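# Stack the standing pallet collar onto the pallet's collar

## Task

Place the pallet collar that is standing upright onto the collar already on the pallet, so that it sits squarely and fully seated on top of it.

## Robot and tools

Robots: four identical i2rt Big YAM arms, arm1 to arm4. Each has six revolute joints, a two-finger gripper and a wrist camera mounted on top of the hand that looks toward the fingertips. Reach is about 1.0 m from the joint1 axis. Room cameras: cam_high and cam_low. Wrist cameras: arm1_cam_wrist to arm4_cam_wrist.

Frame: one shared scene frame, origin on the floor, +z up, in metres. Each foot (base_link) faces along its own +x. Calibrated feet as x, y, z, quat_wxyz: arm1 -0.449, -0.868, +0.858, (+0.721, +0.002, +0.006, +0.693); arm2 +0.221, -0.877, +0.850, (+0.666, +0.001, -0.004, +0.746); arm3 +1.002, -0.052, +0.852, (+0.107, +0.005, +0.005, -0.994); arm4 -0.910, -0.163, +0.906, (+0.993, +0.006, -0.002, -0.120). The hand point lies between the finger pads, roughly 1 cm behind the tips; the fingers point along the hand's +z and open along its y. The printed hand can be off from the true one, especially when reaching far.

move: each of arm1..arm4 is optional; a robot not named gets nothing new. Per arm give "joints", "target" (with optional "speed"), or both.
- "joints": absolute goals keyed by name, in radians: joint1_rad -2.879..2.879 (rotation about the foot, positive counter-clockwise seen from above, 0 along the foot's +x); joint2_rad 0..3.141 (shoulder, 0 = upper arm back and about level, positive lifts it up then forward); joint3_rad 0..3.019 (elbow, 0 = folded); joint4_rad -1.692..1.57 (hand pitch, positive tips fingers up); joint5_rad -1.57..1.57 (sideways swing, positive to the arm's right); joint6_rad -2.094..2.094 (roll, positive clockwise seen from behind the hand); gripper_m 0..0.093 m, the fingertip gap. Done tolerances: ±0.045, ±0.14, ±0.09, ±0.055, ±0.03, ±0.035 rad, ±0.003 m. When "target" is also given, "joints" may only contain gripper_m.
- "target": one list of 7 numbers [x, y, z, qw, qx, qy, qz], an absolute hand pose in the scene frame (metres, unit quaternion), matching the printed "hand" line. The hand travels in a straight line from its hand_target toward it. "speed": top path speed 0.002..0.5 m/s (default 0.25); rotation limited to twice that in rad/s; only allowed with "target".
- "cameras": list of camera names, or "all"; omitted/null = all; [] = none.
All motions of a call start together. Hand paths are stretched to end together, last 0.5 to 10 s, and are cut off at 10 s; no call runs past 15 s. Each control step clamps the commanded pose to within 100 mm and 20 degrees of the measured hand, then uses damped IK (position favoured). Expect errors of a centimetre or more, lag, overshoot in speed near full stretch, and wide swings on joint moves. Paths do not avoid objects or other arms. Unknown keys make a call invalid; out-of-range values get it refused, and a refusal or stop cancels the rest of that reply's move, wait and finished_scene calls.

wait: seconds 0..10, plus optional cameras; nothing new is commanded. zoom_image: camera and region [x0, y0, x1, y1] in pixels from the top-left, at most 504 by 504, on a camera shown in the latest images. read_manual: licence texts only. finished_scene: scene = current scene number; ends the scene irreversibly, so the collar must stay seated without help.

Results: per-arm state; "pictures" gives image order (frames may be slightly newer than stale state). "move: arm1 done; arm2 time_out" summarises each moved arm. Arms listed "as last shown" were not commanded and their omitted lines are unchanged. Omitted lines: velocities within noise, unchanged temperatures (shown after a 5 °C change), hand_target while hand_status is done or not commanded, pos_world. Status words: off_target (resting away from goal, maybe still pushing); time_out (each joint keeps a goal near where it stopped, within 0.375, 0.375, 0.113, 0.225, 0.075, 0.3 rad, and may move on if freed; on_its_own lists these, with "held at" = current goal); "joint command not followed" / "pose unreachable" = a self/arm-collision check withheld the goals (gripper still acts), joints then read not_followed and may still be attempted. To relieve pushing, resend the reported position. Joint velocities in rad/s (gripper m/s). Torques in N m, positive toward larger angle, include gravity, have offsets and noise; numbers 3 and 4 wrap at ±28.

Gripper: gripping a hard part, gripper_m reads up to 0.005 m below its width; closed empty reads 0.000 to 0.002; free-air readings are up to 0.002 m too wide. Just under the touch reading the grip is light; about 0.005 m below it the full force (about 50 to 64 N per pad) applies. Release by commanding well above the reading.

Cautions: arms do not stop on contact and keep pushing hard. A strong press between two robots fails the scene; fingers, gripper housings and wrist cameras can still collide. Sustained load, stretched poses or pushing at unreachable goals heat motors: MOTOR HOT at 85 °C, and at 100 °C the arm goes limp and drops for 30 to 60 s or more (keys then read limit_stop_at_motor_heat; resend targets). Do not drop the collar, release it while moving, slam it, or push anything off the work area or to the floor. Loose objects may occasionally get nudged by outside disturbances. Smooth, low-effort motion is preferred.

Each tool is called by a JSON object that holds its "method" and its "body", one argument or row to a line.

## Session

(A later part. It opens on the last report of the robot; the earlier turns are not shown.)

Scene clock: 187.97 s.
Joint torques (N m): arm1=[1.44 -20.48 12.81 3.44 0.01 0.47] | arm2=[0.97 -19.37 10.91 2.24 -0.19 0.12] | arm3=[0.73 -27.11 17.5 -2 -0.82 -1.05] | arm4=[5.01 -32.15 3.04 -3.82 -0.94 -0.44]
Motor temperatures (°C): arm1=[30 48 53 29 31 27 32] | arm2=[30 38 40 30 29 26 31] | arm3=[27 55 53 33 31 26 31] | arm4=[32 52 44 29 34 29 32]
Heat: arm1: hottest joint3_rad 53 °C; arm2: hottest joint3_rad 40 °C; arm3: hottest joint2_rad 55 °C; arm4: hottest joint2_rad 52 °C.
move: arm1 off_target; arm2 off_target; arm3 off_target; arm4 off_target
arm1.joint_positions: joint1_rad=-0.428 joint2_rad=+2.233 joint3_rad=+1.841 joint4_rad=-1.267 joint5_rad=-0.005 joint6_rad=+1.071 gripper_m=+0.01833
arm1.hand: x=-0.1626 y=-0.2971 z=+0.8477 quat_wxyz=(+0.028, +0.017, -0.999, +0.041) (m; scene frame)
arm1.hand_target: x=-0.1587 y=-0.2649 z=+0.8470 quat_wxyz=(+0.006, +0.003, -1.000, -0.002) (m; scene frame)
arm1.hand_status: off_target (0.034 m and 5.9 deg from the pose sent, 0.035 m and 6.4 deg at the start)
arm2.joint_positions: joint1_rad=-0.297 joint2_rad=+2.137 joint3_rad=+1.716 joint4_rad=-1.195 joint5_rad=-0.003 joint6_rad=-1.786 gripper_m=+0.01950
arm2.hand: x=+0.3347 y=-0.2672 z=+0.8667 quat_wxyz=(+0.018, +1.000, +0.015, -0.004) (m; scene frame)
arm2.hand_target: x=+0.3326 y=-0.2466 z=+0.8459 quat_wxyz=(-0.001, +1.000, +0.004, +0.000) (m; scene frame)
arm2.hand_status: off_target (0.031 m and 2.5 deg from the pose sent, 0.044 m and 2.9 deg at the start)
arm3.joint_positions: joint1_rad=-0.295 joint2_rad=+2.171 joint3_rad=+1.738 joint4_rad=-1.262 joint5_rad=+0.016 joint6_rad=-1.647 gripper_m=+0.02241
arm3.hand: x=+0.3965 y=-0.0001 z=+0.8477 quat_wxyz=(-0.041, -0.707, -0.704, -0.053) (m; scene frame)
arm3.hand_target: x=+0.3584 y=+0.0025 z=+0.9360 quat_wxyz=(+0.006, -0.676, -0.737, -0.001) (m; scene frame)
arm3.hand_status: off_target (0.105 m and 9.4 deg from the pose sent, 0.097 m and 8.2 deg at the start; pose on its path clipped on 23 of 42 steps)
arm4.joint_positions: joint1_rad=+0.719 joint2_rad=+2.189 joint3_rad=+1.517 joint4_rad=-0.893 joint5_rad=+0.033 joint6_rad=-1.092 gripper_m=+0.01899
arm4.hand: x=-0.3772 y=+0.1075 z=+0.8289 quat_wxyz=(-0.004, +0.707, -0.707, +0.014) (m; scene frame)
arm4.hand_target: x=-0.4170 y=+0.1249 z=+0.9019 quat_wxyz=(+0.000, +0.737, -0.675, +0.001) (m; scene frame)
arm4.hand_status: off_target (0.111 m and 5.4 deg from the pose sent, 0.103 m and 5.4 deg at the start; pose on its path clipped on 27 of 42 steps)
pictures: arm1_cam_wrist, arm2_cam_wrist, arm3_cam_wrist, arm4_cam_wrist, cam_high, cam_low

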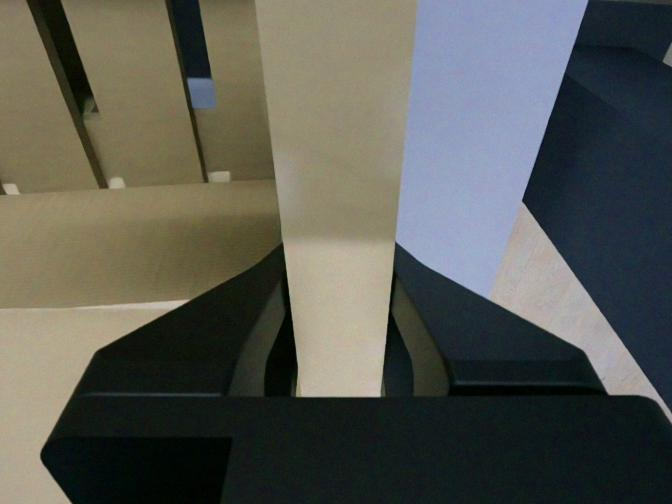

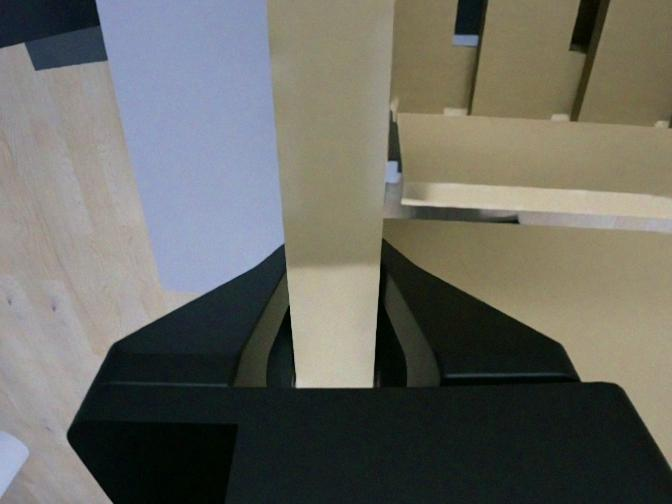

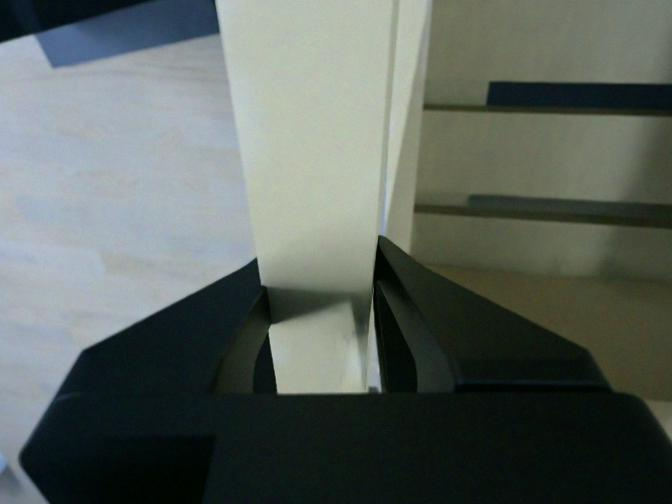

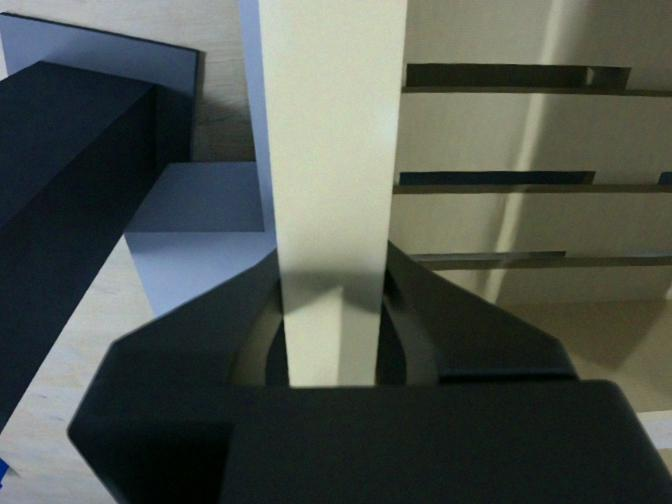

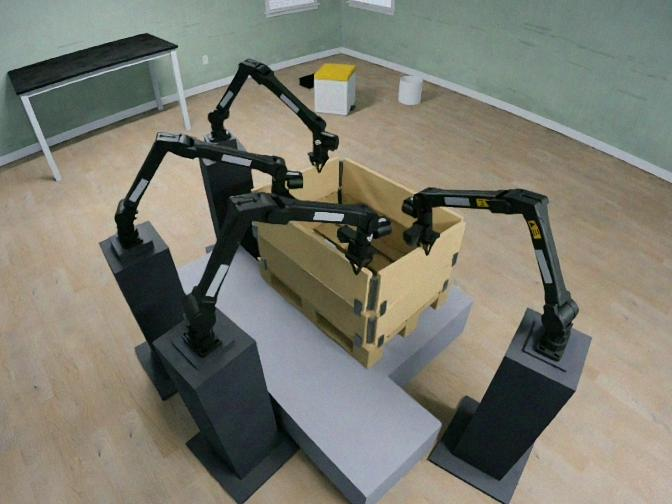

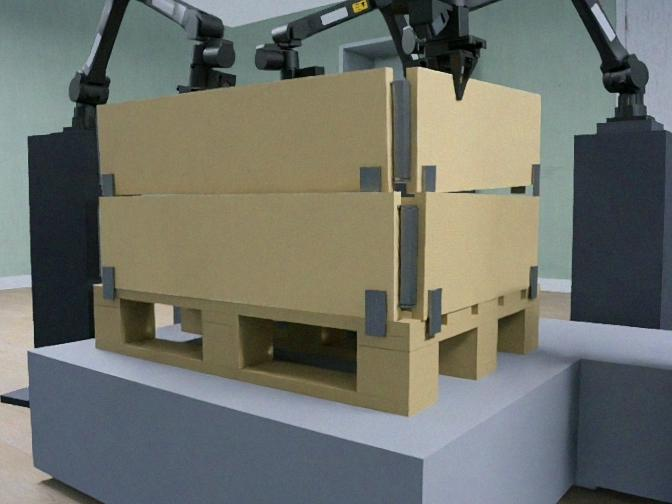

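{"method": "move", "body": {
  "arm4": {"joints":{"joint2_rad":1.9,"joint3_rad":1.41,"joint4_rad":-1.05}},
  "arm3": {"target":[0.352,0.003,0.955,0,0.675,0.738,0],"speed":0.1},
  "cameras": ["cam_low"]
}}

{"method": "move", "body": {
  "arm4": {"target":[-0.428,0.128,0.98,0,-0.738,0.675,0],"speed":0.1},
  "arm3": {"target":[0.342,0.003,0.955,0,0.675,0.738,0],"speed":0.1}
}}

{"method": "zoom_image", "body": {
  "camera": "cam_low",
  "region": [60, 20, 560, 360]
}}

{"method": "zoom_image", "body": {
  "camera": "cam_high",
  "region": [230, 130, 490, 380]
}}

Scene clock: 200.87 s.
Joint torques (N m): arm1=[1.44 -20.42 13.26 3.44 0.04 0.62] | arm2=[0.97 -20.07 10.93 1.29 -0.19 0.19] | arm3=[0.91 -29.16 15.24 -2.39 -1.04 -0.85] | arm4=[5.01 -38.71 2.44 -5.85 -0.93 -0.29]
Motor temperatures (°C): arm1=[30 48 53 29 30 27 32] | arm2=[30 39 39 30 29 26 31] | arm3=[27 56 58 33 31 27 31] | arm4=[32 53 43 29 33 29 32]
move: arm3 off_target; arm4 time_out
arm1.joint_positions: joint1_rad=-0.427 joint2_rad=+2.233 joint3_rad=+1.835 joint4_rad=-1.269 joint5_rad=-0.005 joint6_rad=+1.057 gripper_m=+0.01836
arm1.hand: x=-0.1642 y=-0.2991 z=+0.8460 quat_wxyz=(+0.030, +0.024, -0.998, +0.044) (m; scene frame)
arm2.joint_positions: joint1_rad=-0.297 joint2_rad=+2.144 joint3_rad=+1.716 joint4_rad=-1.169 joint5_rad=-0.006 joint6_rad=-1.793 gripper_m=+0.01950
arm2.hand: x=+0.3352 y=-0.2616 z=+0.8622 quat_wxyz=(+0.008, +1.000, +0.019, -0.003) (m; scene frame)
arm3.joint_positions: joint1_rad=-0.299 joint2_rad=+2.178 joint3_rad=+1.747 joint4_rad=-1.244 joint5_rad=+0.019 joint6_rad=-1.670 gripper_m=+0.02227
arm3.hand: x=+0.3898 y=+0.0034 z=+0.8457 quat_wxyz=(-0.033, -0.701, -0.711, -0.048) (m; scene frame)
arm3.hand_target: x=+0.3632 y=+0.0029 z=+0.9377 quat_wxyz=(+0.005, -0.676, -0.737, +0.000) (m; scene frame)
arm3.hand_status: off_target (0.116 m and 7.9 deg from the pose sent, 0.116 m and 9.4 deg at the start; pose on its path clipped on 54 of 57 steps)
arm4.joint_positions: joint1_rad=+0.719 joint2_rad=+2.153 joint3_rad=+1.467 joint4_rad=-0.869 joint5_rad=+0.033 joint6_rad=-1.107 gripper_m=+0.01886
arm4.joint_status: joint2_rad time_out (moved -0.036 of -0.289); joint4_rad time_out (moved +0.025 of -0.157); the others done
arm4.on_its_own: joint1_rad reads +0.719 and still pushes toward +0.772 since a time_out; joint2_rad reads +2.153 and still pushes toward +1.900 since a time_out; joint4_rad reads -0.869 and still pushes toward -1.050 since a time_out
arm4.hand: x=-0.3866 y=+0.1025 z=+0.8345 quat_wxyz=(-0.009, +0.712, -0.702, +0.016) (m; scene frame)
pictures: cam_low

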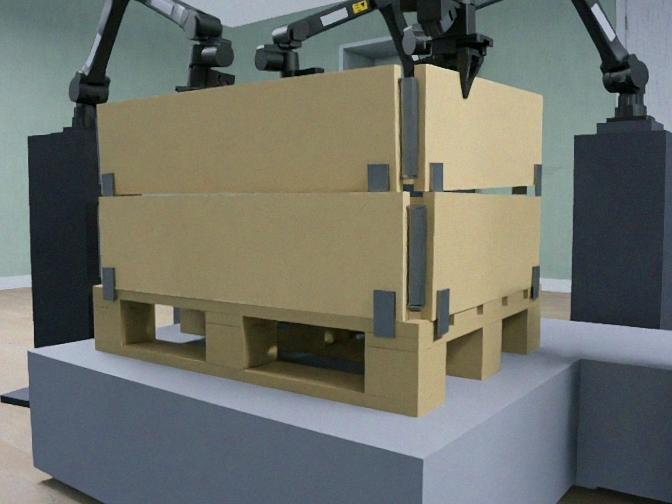

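not run: a stop came earlier in this reply.

Scaled by 1.008 from the camera's 672x504 image, which has a finer 960x720 frame.

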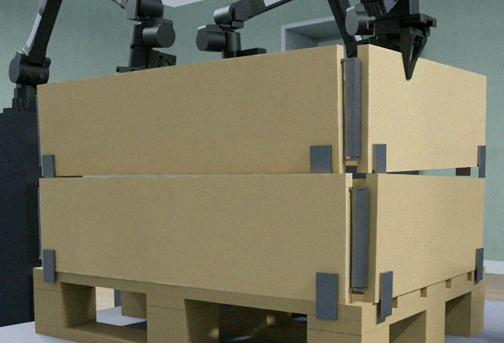

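This scene's latest camera images include none from cam_high. They are from: cam_low. cam_high's image comes with the result of a call that names it in "cameras".

{"method": "move", "body": {
  "arm1": {"target":[-0.156,-0.264,0.885,0,-0.003,1,0],"speed":0.05},
  "arm2": {"target":[0.333,-0.245,0.885,0,1,0.003,0],"speed":0.05},
  "arm3": {"joints":{"joint2_rad":1.92,"joint3_rad":1.72}},
  "arm4": {"joints":{"joint2_rad":1.81,"joint3_rad":1.44}}
}}

{"method": "zoom_image", "body": {
  "camera": "cam_low",
  "region": [60, 20, 560, 360]
}}

{"method": "zoom_image", "body": {
  "camera": "cam_high",
  "region": [230, 130, 490, 380]
}}

Scene clock: 210.77 s.
Joint torques (N m): arm1=[2.37 -22.07 14.56 -0.25 0.59 0.71] | arm2=[2.37 -22.65 12.31 -0.92 -0.17 0.36] | arm3=[1.79 -33.96 9.43 -4.11 -0.83 0.01] | arm4=[1.55 -33.61 9.92 -3.84 -0.1 0.07]
Motor temperatures (°C): arm1=[30 48 53 29 30 27 32] | arm2=[30 38 39 29 29 26 31] | arm3=[27 58 60 33 31 27 31] | arm4=[32 59 42 30 33 29 32]
Heat: arm1: hottest joint3_rad 53 °C; arm2: hottest joint3_rad 39 °C; arm3: hottest joint3_rad 60 °C; arm4: hottest joint2_rad 59 °C.
move: arm1 off_target; arm2 off_target; arm3 time_out; arm4 time_out
arm1.joint_positions: joint1_rad=-0.438 joint2_rad=+2.213 joint3_rad=+1.861 joint4_rad=-1.238 joint5_rad=-0.012 joint6_rad=+1.046 gripper_m=+0.01855
arm1.hand: x=-0.1497 y=-0.2839 z=+0.8670 quat_wxyz=(+0.016, +0.024, -1.000, +0.008) (m; scene frame)
arm1.hand_target: x=-0.1558 y=-0.2625 z=+0.8852 quat_wxyz=(-0.001, +0.004, -1.000, -0.007) (m; scene frame)
arm1.hand_status: off_target (0.028 m and 3.1 deg from the pose sent, 0.053 m and 6.6 deg at the start)
arm2.joint_positions: joint1_rad=-0.315 joint2_rad=+2.132 joint3_rad=+1.743 joint4_rad=-1.180 joint5_rad=-0.007 joint6_rad=-1.812 gripper_m=+0.01982
arm2.hand: x=+0.3480 y=-0.2548 z=+0.8785 quat_wxyz=(-0.005, +1.000, +0.019, -0.001) (m; scene frame)
arm2.hand_target: x=+0.3325 y=-0.2428 z=+0.8851 quat_wxyz=(-0.007, +1.000, +0.004, -0.001) (m; scene frame)
arm2.hand_status: off_target (0.019 m and 2.0 deg from the pose sent, 0.028 m and 2.1 deg at the start)
arm3.joint_positions: joint1_rad=-0.309 joint2_rad=+2.079 joint3_rad=+1.705 joint4_rad=-1.187 joint5_rad=+0.013 joint6_rad=-1.765 gripper_m=+0.02000
arm3.joint_status: joint2_rad time_out (moved -0.098 of -0.258); the others done
arm3.on_its_own: joint2_rad reads +2.079 and still pushes toward +1.920 since a time_out; joint4_rad reads -1.187 and still pushes toward -1.314 since a time_out
arm3.hand: x=+0.3816 y=+0.0089 z=+0.8898 quat_wxyz=(+0.008, -0.671, -0.741, -0.009) (m; scene frame)
arm4.joint_positions: joint1_rad=+0.758 joint2_rad=+2.009 joint3_rad=+1.418 joint4_rad=-0.927 joint5_rad=+0.008 joint6_rad=-1.154 gripper_m=+0.01881
arm4.joint_status: joint2_rad time_out (moved -0.144 of -0.343); the others done
arm4.on_its_own: joint2_rad reads +2.009 and still pushes toward +1.810 since a time_out; joint4_rad reads -0.927 and still pushes toward -1.050 since a time_out; joint4_rad moved -0.058 toward your old target -1.050
arm4.hand: x=-0.4102 y=+0.1196 z=+0.8993 quat_wxyz=(-0.030, +0.742, -0.670, +0.010) (m; scene frame)
pictures: arm1_cam_wrist, arm2_cam_wrist, arm3_cam_wrist, arm4_cam_wrist, cam_high, cam_low

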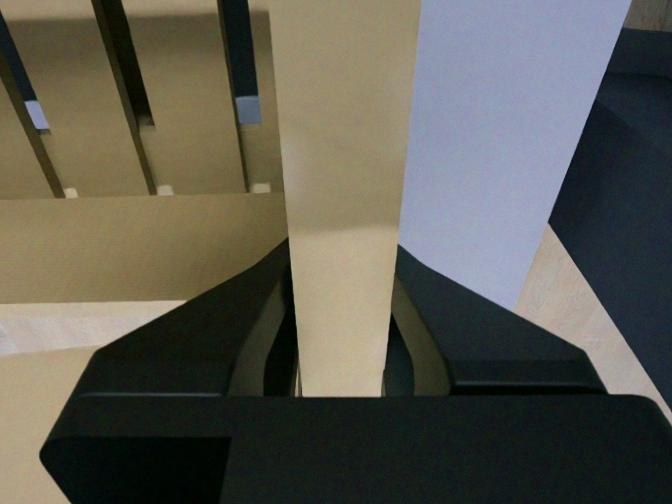

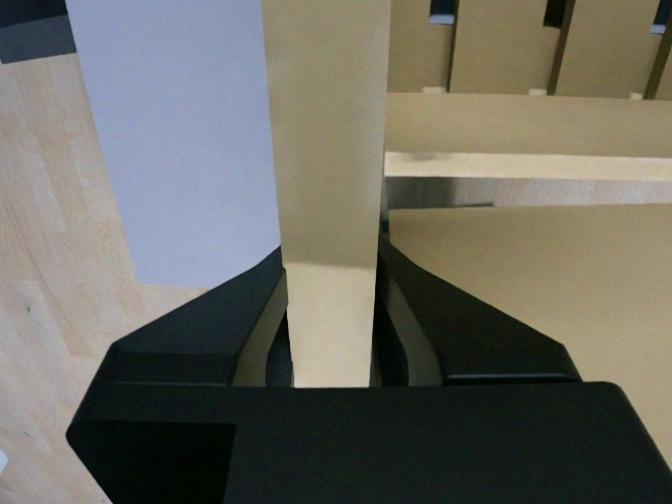

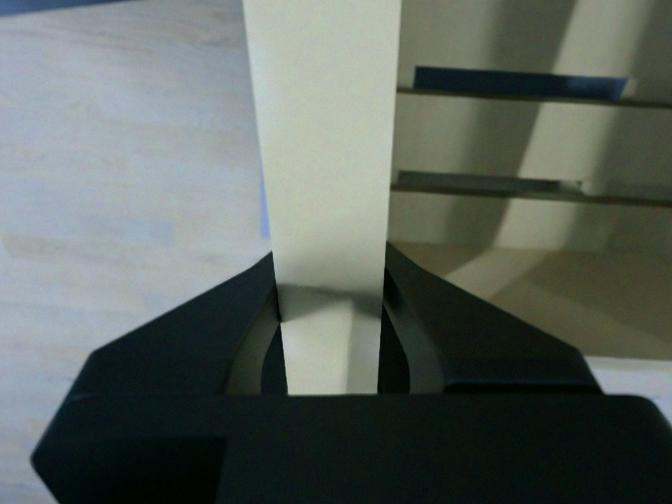

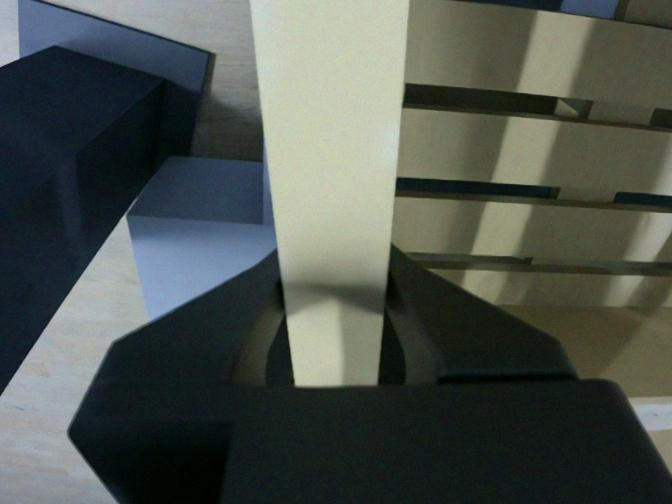

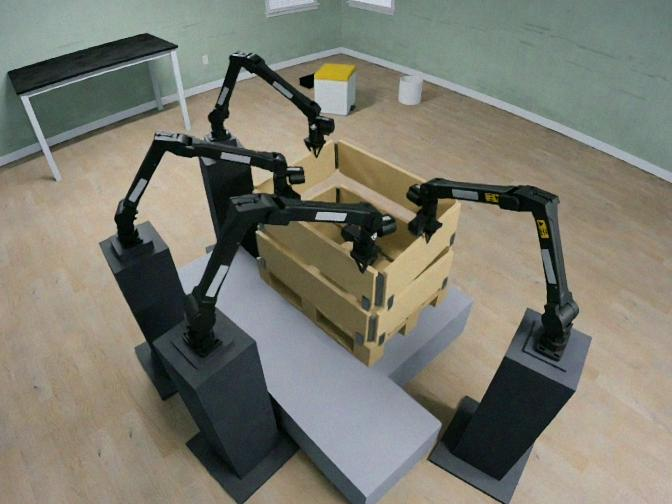

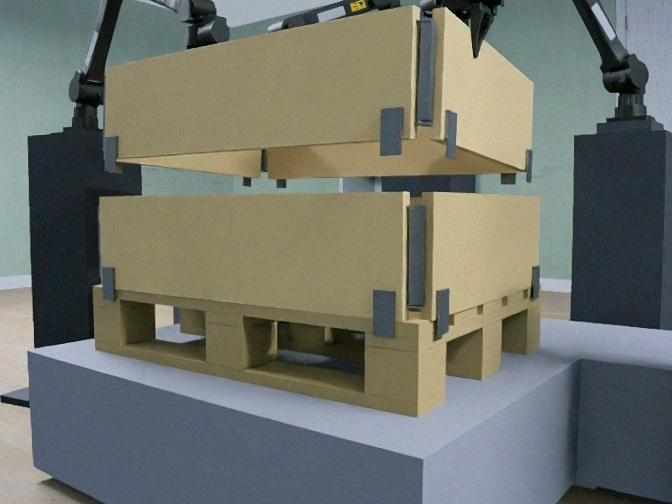

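Scaled by 1.008 from the camera's 672x504 image, which has a finer 960x720 frame.

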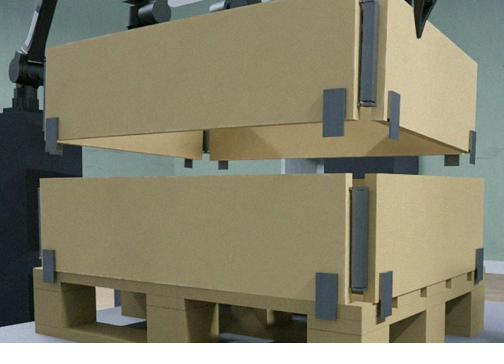

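Scaled by 1.938 from the camera's 672x504 image, which has a finer 960x720 frame.

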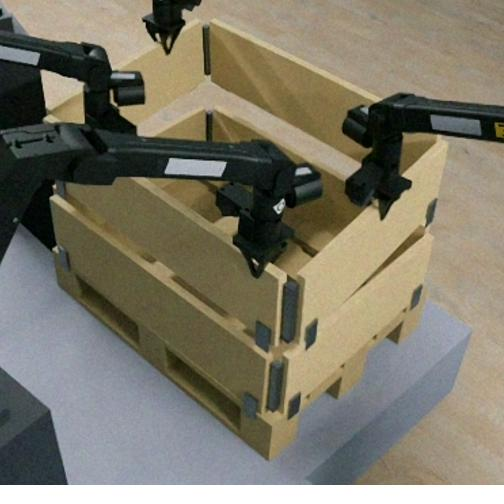

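{"method": "move", "body": {
  "arm1": {"target":[-0.169,-0.264,0.885,0,0.004,1,0],"speed":0.04},
  "arm2": {"target":[0.319,-0.251,0.882,0,1,-0.004,0],"speed":0.04},
  "arm3": {"joints":{"joint6_rad":-1.69,"joint2_rad":1.94}},
  "arm4": {"joints":{"joint6_rad":-1.08,"joint2_rad":1.82}}
}}

{"method": "zoom_image", "body": {
  "camera": "cam_low",
  "region": [60, 20, 560, 360]
}}

{"method": "zoom_image", "body": {
  "camera": "cam_high",
  "region": [220, 130, 480, 380]
}}

Scene clock: 226.03 s.
Joint torques (N m): arm1=[3.72 -23.12 12.19 -0.23 0.58 1] | arm2=[3.66 -23.94 9.07 -0.59 0 0.64] | arm3=[1.67 -32.21 9.39 -4.12 -0.83 0.62] | arm4=[1.55 -32.85 9.94 -3.85 -0.09 0.55]
Motor temperatures (°C): arm1=[30 46 51 29 31 27 32] | arm2=[30 40 40 29 29 26 31] | arm3=[27 62 56 33 31 26 31] | arm4=[32 64 45 29 32 29 33]
Heat: arm1: hottest joint3_rad 51 °C; arm2: hottest joint2_rad 40 °C; arm3: hottest joint2_rad 62 °C; arm4: hottest joint2_rad 64 °C.
move: arm1 off_target; arm2 off_target; arm3 time_out; arm4 time_out
arm1.joint_positions: joint1_rad=-0.438 joint2_rad=+2.212 joint3_rad=+1.861 joint4_rad=-1.240 joint5_rad=-0.012 joint6_rad=+1.048 gripper_m=+0.01856
arm1.hand: x=-0.1500 y=-0.2840 z=+0.8675 quat_wxyz=(+0.016, +0.024, -1.000, +0.008) (m; scene frame)
arm1.hand_target: x=-0.1695 y=-0.2652 z=+0.8851 quat_wxyz=(+0.002, -0.002, -1.000, -0.001) (m; scene frame)
arm1.hand_status: off_target (0.033 m and 3.8 deg from the pose sent, 0.033 m and 3.8 deg at the start)
arm2.joint_positions: joint1_rad=-0.313 joint2_rad=+2.132 joint3_rad=+1.743 joint4_rad=-1.180 joint5_rad=-0.004 joint6_rad=-1.809 gripper_m=+0.01982
arm2.hand: x=+0.3468 y=-0.2545 z=+0.8790 quat_wxyz=(-0.005, +1.000, +0.019, +0.000) (m; scene frame)
arm2.hand_target: x=+0.3198 y=-0.2516 z=+0.8817 quat_wxyz=(+0.000, +1.000, -0.003, +0.001) (m; scene frame)
arm2.hand_status: off_target (0.028 m and 2.7 deg from the pose sent, 0.029 m and 2.7 deg at the start)
arm3.joint_positions: joint1_rad=-0.309 joint2_rad=+2.079 joint3_rad=+1.705 joint4_rad=-1.187 joint5_rad=+0.013 joint6_rad=-1.759 gripper_m=+0.02000
arm3.joint_status: joint6_rad time_out (moved +0.006 of +0.075); the others done
arm3.on_its_own: joint4_rad reads -1.187 and still pushes toward -1.314 since a time_out; joint6_rad reads -1.759 and still pushes toward -1.690 since a time_out
arm3.hand: x=+0.3816 y=+0.0089 z=+0.8898 quat_wxyz=(+0.008, -0.673, -0.739, -0.009) (m; scene frame)
arm4.joint_positions: joint1_rad=+0.758 joint2_rad=+2.009 joint3_rad=+1.418 joint4_rad=-0.927 joint5_rad=+0.008 joint6_rad=-1.148 gripper_m=+0.01881
arm4.joint_status: joint2_rad time_out (moved +0.000 of -0.189); joint6_rad time_out (moved +0.006 of +0.074)
arm4.on_its_own: joint2_rad reads +2.009 and still pushes toward +1.820 since a time_out; joint4_rad reads -0.927 and still pushes toward -1.050 since a time_out; joint6_rad reads -1.148 and still pushes toward -1.080 since a time_out
arm4.hand: x=-0.4102 y=+0.1196 z=+0.8993 quat_wxyz=(-0.030, +0.739, -0.672, +0.010) (m; scene frame)
pictures: arm1_cam_wrist, arm2_cam_wrist, arm3_cam_wrist, arm4_cam_wrist, cam_high, cam_low

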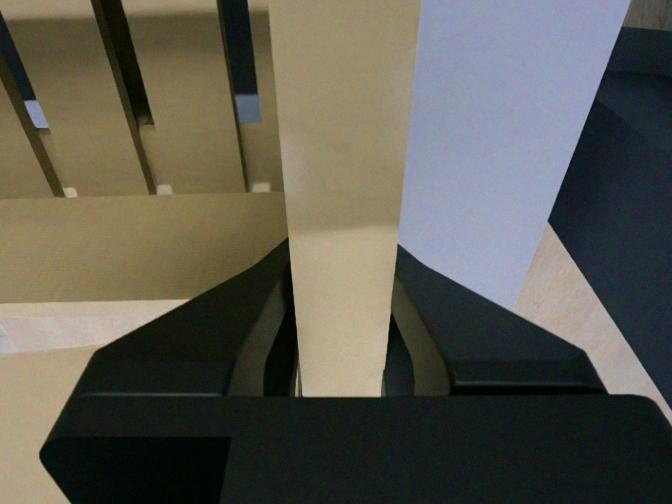

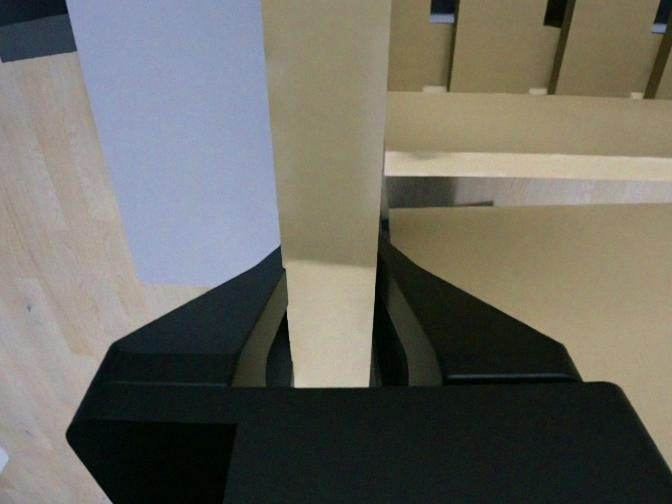

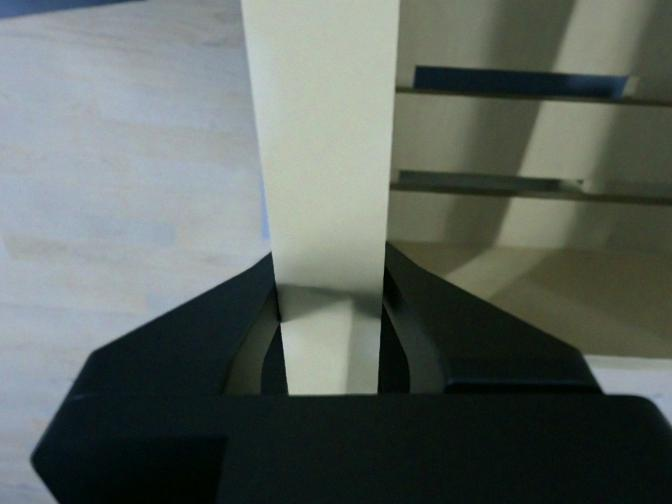

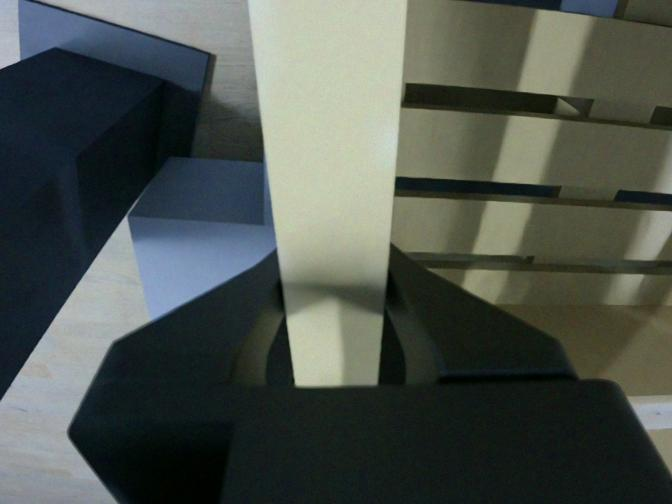

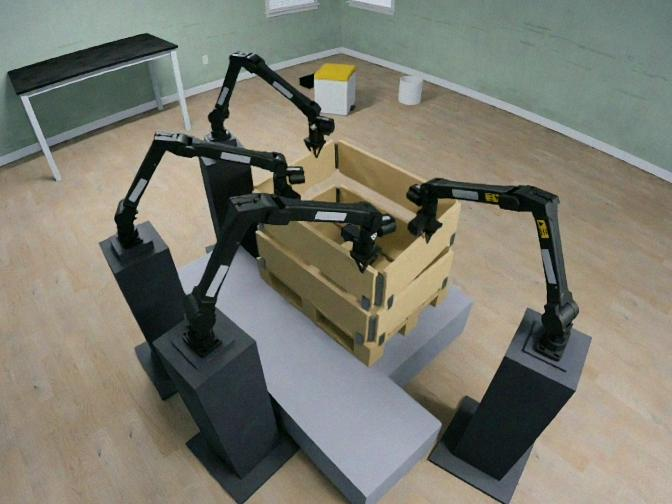

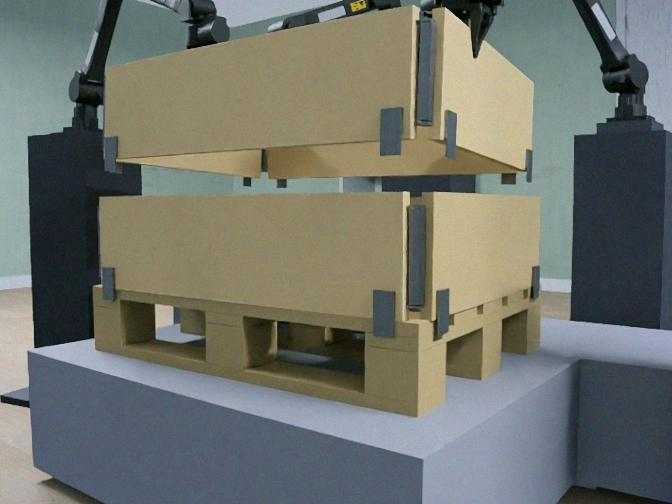

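Scaled by 1.008 from the camera's 672x504 image, which has a finer 960x720 frame.

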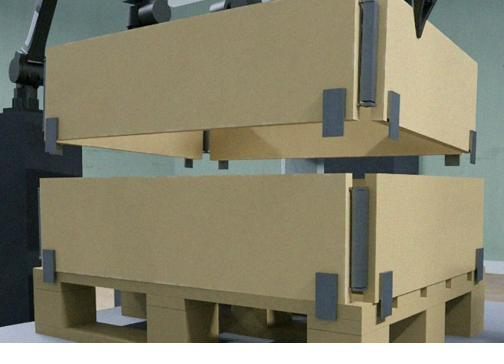

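Scaled by 1.938 from the camera's 672x504 image, which has a finer 960x720 frame.

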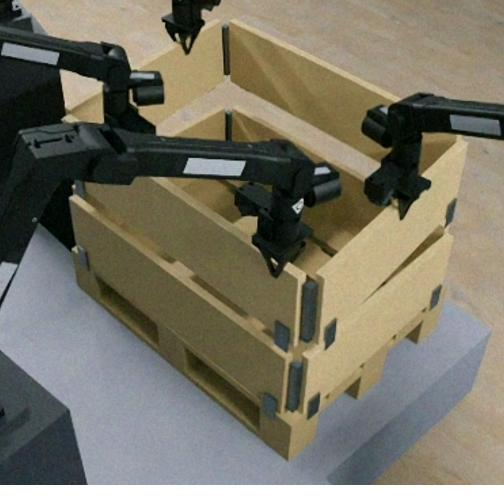

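{"method": "move", "body": {
  "arm1": {"target":[-0.185,-0.250,0.885,0,0.02,1,0],"speed":0.04},
  "arm2": {"target":[0.300,-0.275,0.882,0,1,-0.02,0],"speed":0.04},
  "arm3": {"joints":{"joint1_rad":-0.24,"joint6_rad":-1.6}},
  "arm4": {"joints":{"joint1_rad":0.82,"joint6_rad":-0.99}}
}}

{"method": "zoom_image", "body": {
  "camera": "cam_low",
  "region": [60, 20, 560, 360]
}}

{"method": "zoom_image", "body": {
  "camera": "cam_high",
  "region": [220, 130, 480, 380]
}}

Scene clock: 241.20 s.
Joint torques (N m): arm1=[4.6 -21.77 14.34 -0.17 0.57 0.95] | arm2=[4.31 -23.3 7.99 -0.42 -0.19 0.59] | arm3=[3.55 -32.21 9.01 -4.3 -0.78 0.86] | arm4=[3.6 -32.91 9.96 -3.85 -0.21 0.88]
move: arm1 off_target; arm2 off_target; arm3 time_out; arm4 time_out
arm1.joint_positions: joint1_rad=-0.419 joint2_rad=+2.209 joint3_rad=+1.861 joint4_rad=-1.257 joint5_rad=-0.012 joint6_rad=+1.115 gripper_m=+0.01883
arm1.hand: x=-0.1627 y=-0.2820 z=+0.8694 quat_wxyz=(+0.019, -0.001, -1.000, +0.015) (m; scene frame)
arm1.hand_target: x=-0.1864 y=-0.2535 z=+0.8854 quat_wxyz=(+0.003, -0.018, -1.000, +0.001) (m; scene frame)
arm1.hand_status: off_target (0.042 m and 3.5 deg from the pose sent, 0.052 m and 5.4 deg at the start)
arm2.joint_positions: joint1_rad=-0.297 joint2_rad=+2.070 joint3_rad=+1.642 joint4_rad=-1.138 joint5_rad=+0.002 joint6_rad=-1.747 gripper_m=+0.01995
arm2.hand: x=+0.3340 y=-0.2760 z=+0.8803 quat_wxyz=(-0.006, +1.000, -0.004, +0.003) (m; scene frame)
arm2.hand_target: x=+0.3017 y=-0.2757 z=+0.8819 quat_wxyz=(+0.000, +1.000, -0.019, +0.002) (m; scene frame)
arm2.hand_status: off_target (0.034 m and 2.0 deg from the pose sent, 0.051 m and 4.5 deg at the start)
arm3.joint_positions: joint1_rad=-0.269 joint2_rad=+2.079 joint3_rad=+1.711 joint4_rad=-1.181 joint5_rad=+0.012 joint6_rad=-1.693 gripper_m=+0.01999
arm3.joint_status: joint6_rad time_out (moved +0.066 of +0.159); the others done
arm3.on_its_own: joint4_rad reads -1.181 and still pushes toward -1.314 since a time_out; joint6_rad reads -1.693 and still pushes toward -1.600 since a time_out
arm3.hand: x=+0.3761 y=-0.0163 z=+0.8914 quat_wxyz=(+0.012, -0.683, -0.731, -0.005) (m; scene frame)
arm4.joint_positions: joint1_rad=+0.783 joint2_rad=+2.009 joint3_rad=+1.418 joint4_rad=-0.927 joint5_rad=+0.013 joint6_rad=-1.093 gripper_m=+0.01881
arm4.joint_status: joint6_rad time_out (moved +0.055 of +0.158); the others done
arm4.on_its_own: joint2_rad reads +2.009 and still pushes toward +1.820 since a time_out; joint4_rad reads -0.927 and still pushes toward -1.050 since a time_out; joint6_rad reads -1.093 and still pushes toward -0.990 since a time_out
arm4.hand: x=-0.4171 y=+0.1314 z=+0.8994 quat_wxyz=(-0.030, +0.729, -0.684, +0.011) (m; scene frame)
pictures: arm1_cam_wrist, arm2_cam_wrist, arm3_cam_wrist, arm4_cam_wrist, cam_high, cam_low

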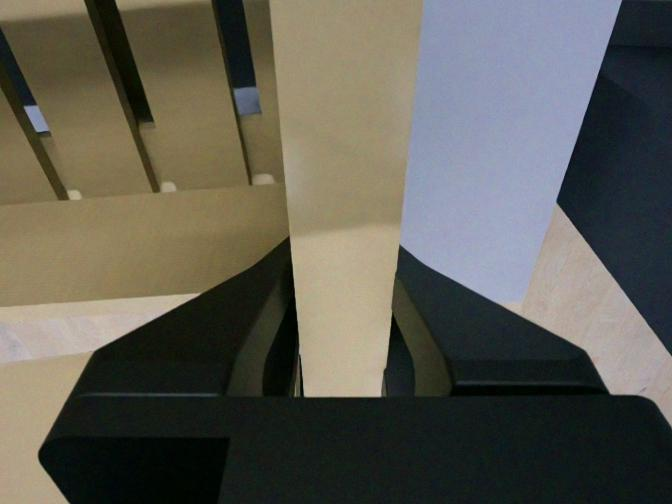

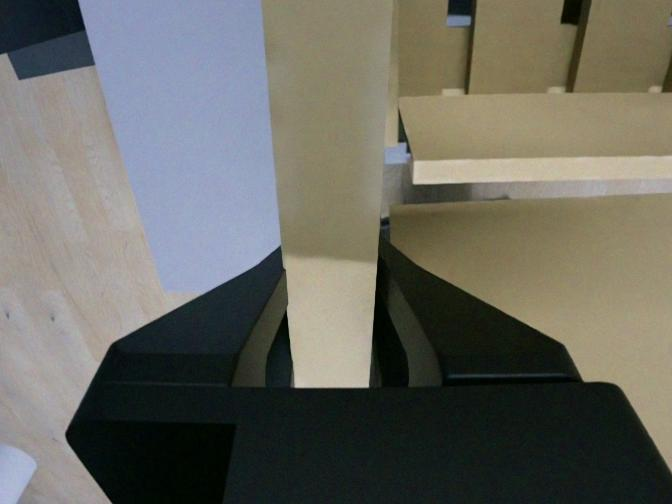

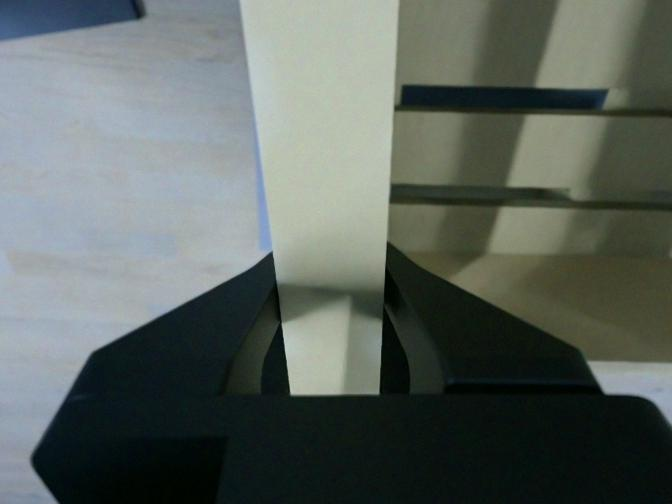

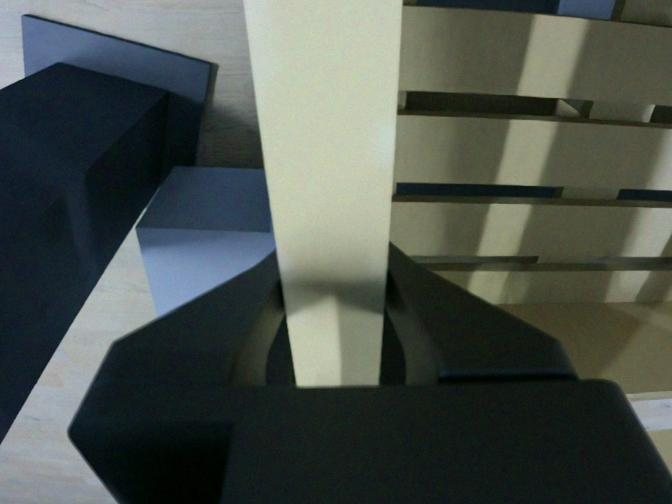

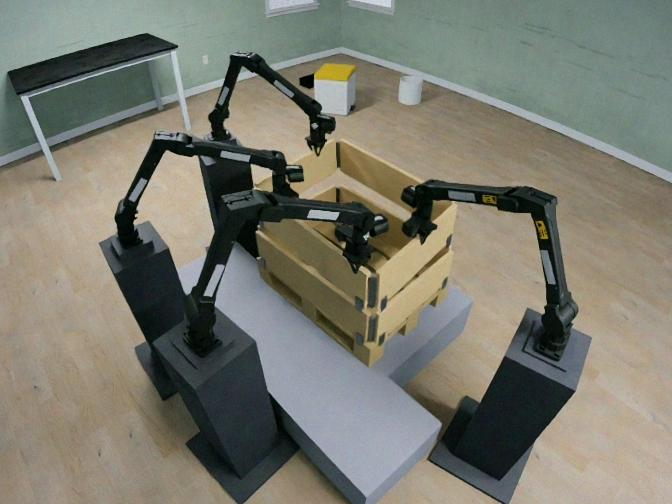

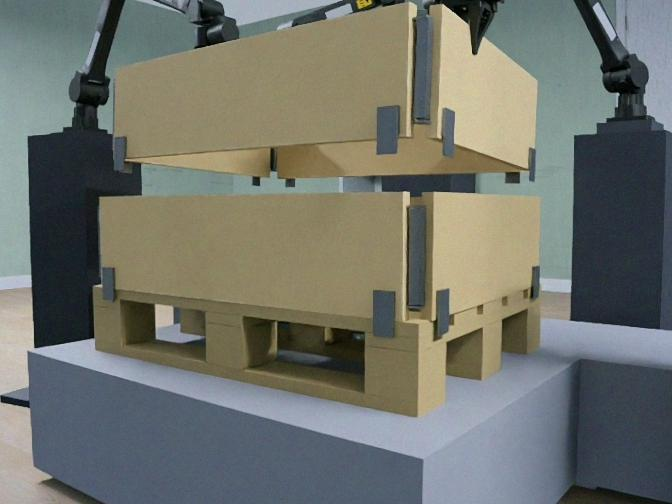

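Scaled by 1.008 from the camera's 672x504 image, which has a finer 960x720 frame.

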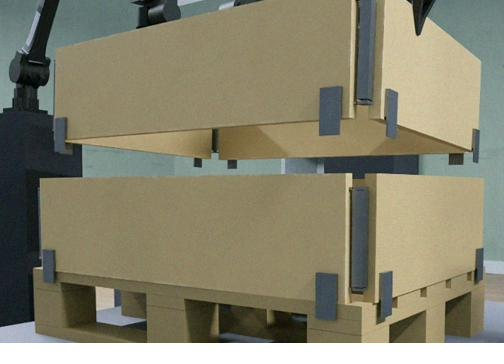

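Scaled by 1.938 from the camera's 672x504 image, which has a finer 960x720 frame.

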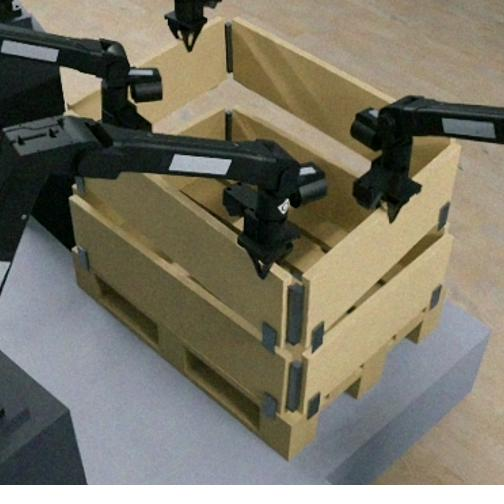

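{"method": "move", "body": {
  "arm1": {"target":[-0.148,-0.262,0.883,0,0.010,1,0],"speed":0.04},
  "arm2": {"target":[0.337,-0.262,0.88,0,1,-0.010,0],"speed":0.04},
  "arm3": {"joints":{"joint1_rad":-0.29,"joint6_rad":-1.57}},
  "arm4": {"joints":{"joint1_rad":0.73,"joint3_rad":1.43}}
}}

{"method": "zoom_image", "body": {
  "camera": "cam_low",
  "region": [60, 20, 560, 360]
}}

{"method": "zoom_image", "body": {
  "camera": "cam_high",
  "region": [220, 130, 480, 380]
}}

Scene clock: 259.60 s.
Joint torques (N m): arm1=[0.67 -20.48 16.57 0.14 0.52 0.45] | arm2=[0.67 -20.48 12.68 -1.22 -0.19 0.13] | arm3=[0.5 -32.26 9.05 -4.29 -0.57 1.07] | arm4=[-1.49 -32.79 9.07 -3.84 -0.05 0.88]
Motor temperatures (°C): arm1=[30 47 49 29 31 28 32] | arm2=[30 40 39 29 28 27 31] | arm3=[27 66 51 34 31 27 31] | arm4=[32 67 47 29 31 31 33]
move: arm1 off_target; arm2 done; arm3 time_out; arm4 done
arm1.joint_positions: joint1_rad=-0.426 joint2_rad=+2.209 joint3_rad=+1.861 joint4_rad=-1.269 joint5_rad=-0.009 joint6_rad=+1.091 gripper_m=+0.01904
arm1.hand: x=-0.1593 y=-0.2870 z=+0.8695 quat_wxyz=(+0.020, +0.008, -1.000, +0.021) (m; scene frame)
arm1.hand_target: x=-0.1491 y=-0.2638 z=+0.8837 quat_wxyz=(+0.001, -0.010, -1.000, -0.001) (m; scene frame)
arm1.hand_status: off_target (0.031 m and 3.9 deg from the pose sent, 0.028 m and 2.9 deg at the start)
arm2.joint_positions: joint1_rad=-0.304 joint2_rad=+2.082 joint3_rad=+1.662 joint4_rad=-1.143 joint5_rad=-0.004 joint6_rad=-1.772 gripper_m=+0.01995
arm2.hand: x=+0.3380 y=-0.2709 z=+0.8804 quat_wxyz=(-0.008, +1.000, +0.005, +0.001) (m; scene frame)
arm2.hand_target: x=+0.3364 y=-0.2622 z=+0.8799 quat_wxyz=(-0.002, +1.000, -0.009, -0.001) (m; scene frame)
arm2.hand_status: done (0.009 m and 2.0 deg from the pose sent, 0.014 m and 1.0 deg at the start)
arm3.joint_positions: joint1_rad=-0.282 joint2_rad=+2.079 joint3_rad=+1.710 joint4_rad=-1.183 joint5_rad=+0.006 joint6_rad=-1.683 gripper_m=+0.02009
arm3.joint_status: joint6_rad time_out (moved +0.009 of +0.123); the others done
arm3.on_its_own: joint4_rad reads -1.183 and still pushes toward -1.314 since a time_out; joint6_rad reads -1.683 and still pushes toward -1.570 since a time_out
arm3.hand: x=+0.3772 y=-0.0090 z=+0.8912 quat_wxyz=(+0.010, -0.691, -0.723, -0.003) (m; scene frame)
arm4.joint_positions: joint1_rad=+0.750 joint2_rad=+2.009 joint3_rad=+1.418 joint4_rad=-0.927 joint5_rad=+0.006 joint6_rad=-1.093 gripper_m=+0.01881
arm4.joint_status: all done
arm4.on_its_own: joint2_rad reads +2.009 and still pushes toward +1.820 since a time_out; joint4_rad reads -0.927 and still pushes toward -1.050 since a time_out; joint6_rad reads -1.093 and still pushes toward -0.990 since a time_out
arm4.hand: x=-0.4083 y=+0.1162 z=+0.8992 quat_wxyz=(-0.031, +0.718, -0.695, +0.009) (m; scene frame)
pictures: arm1_cam_wrist, arm2_cam_wrist, arm3_cam_wrist, arm4_cam_wrist, cam_high, cam_low

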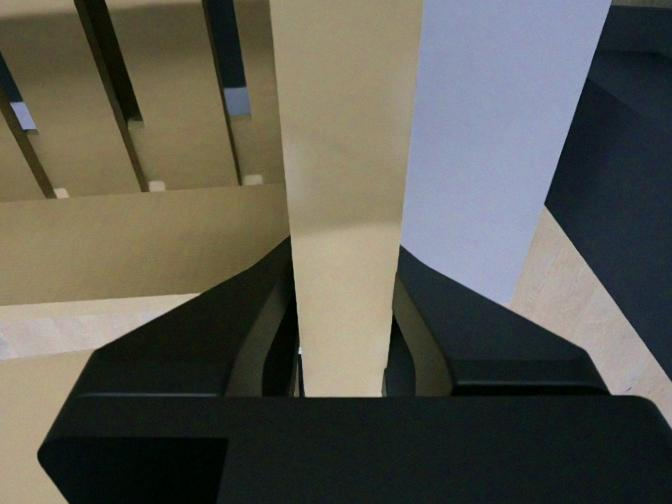

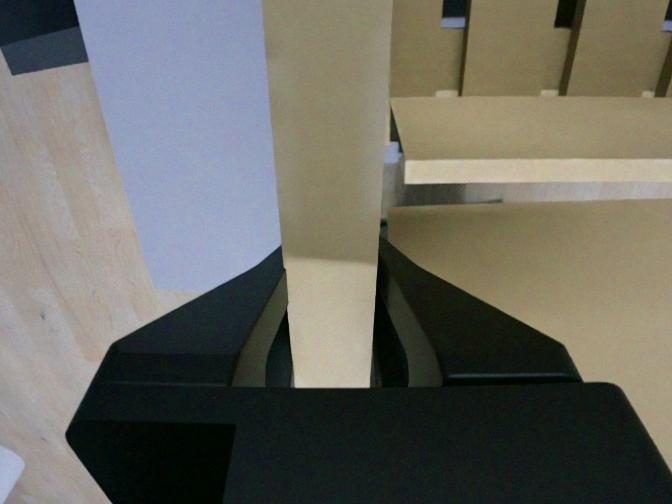

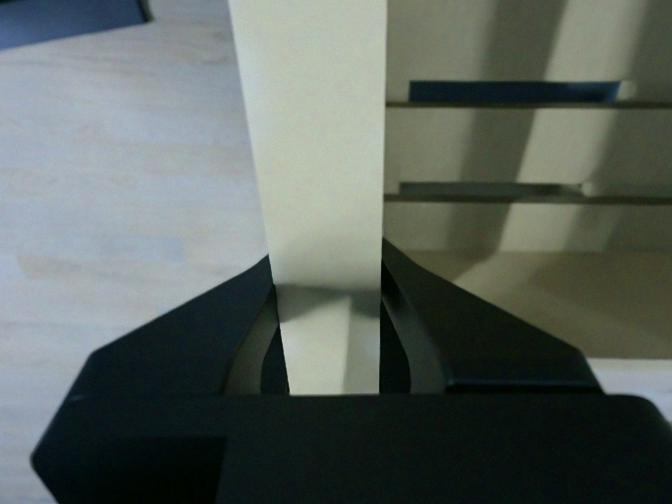

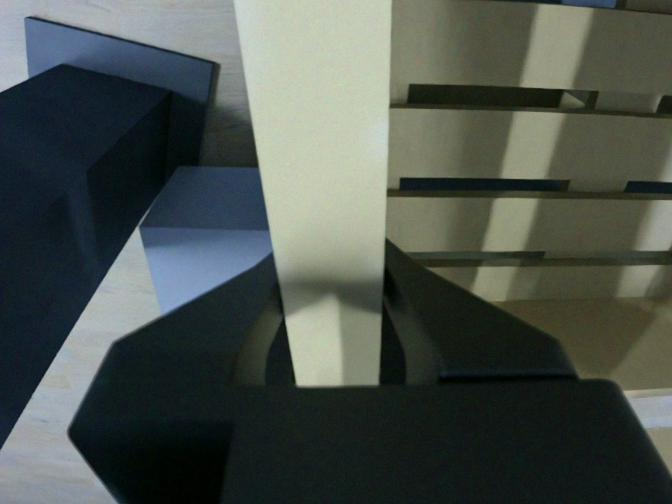

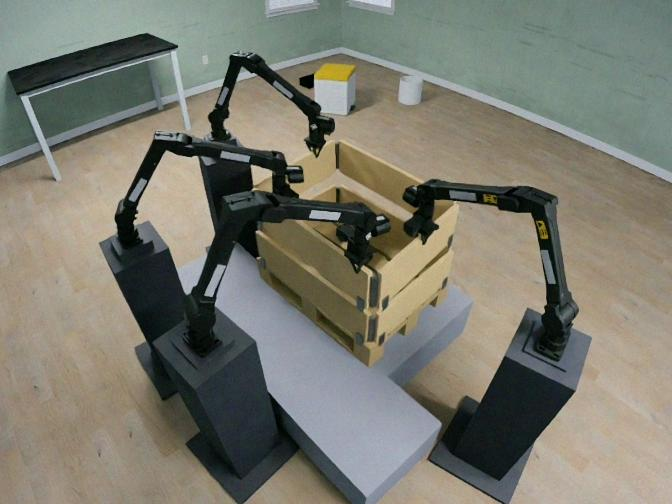

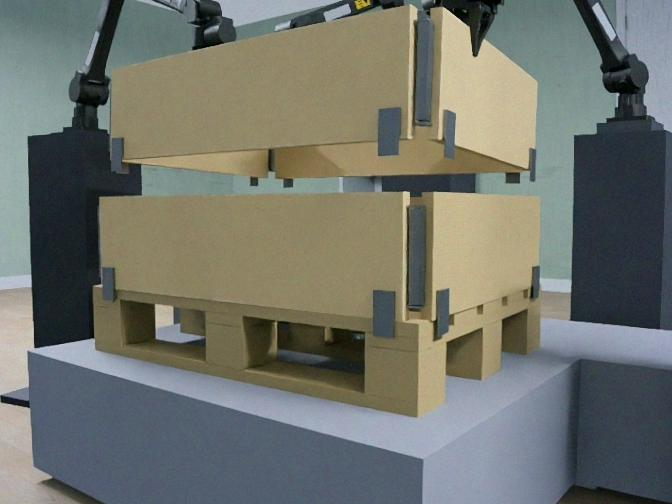

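Scaled by 1.008 from the camera's 672x504 image, which has a finer 960x720 frame.

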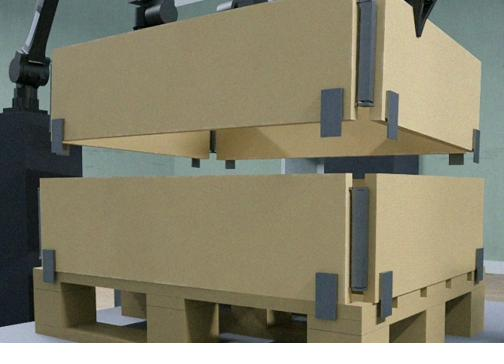

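Scaled by 1.938 from the camera's 672x504 image, which has a finer 960x720 frame.

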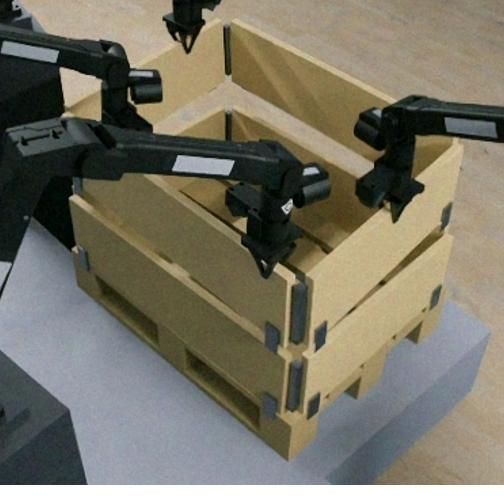

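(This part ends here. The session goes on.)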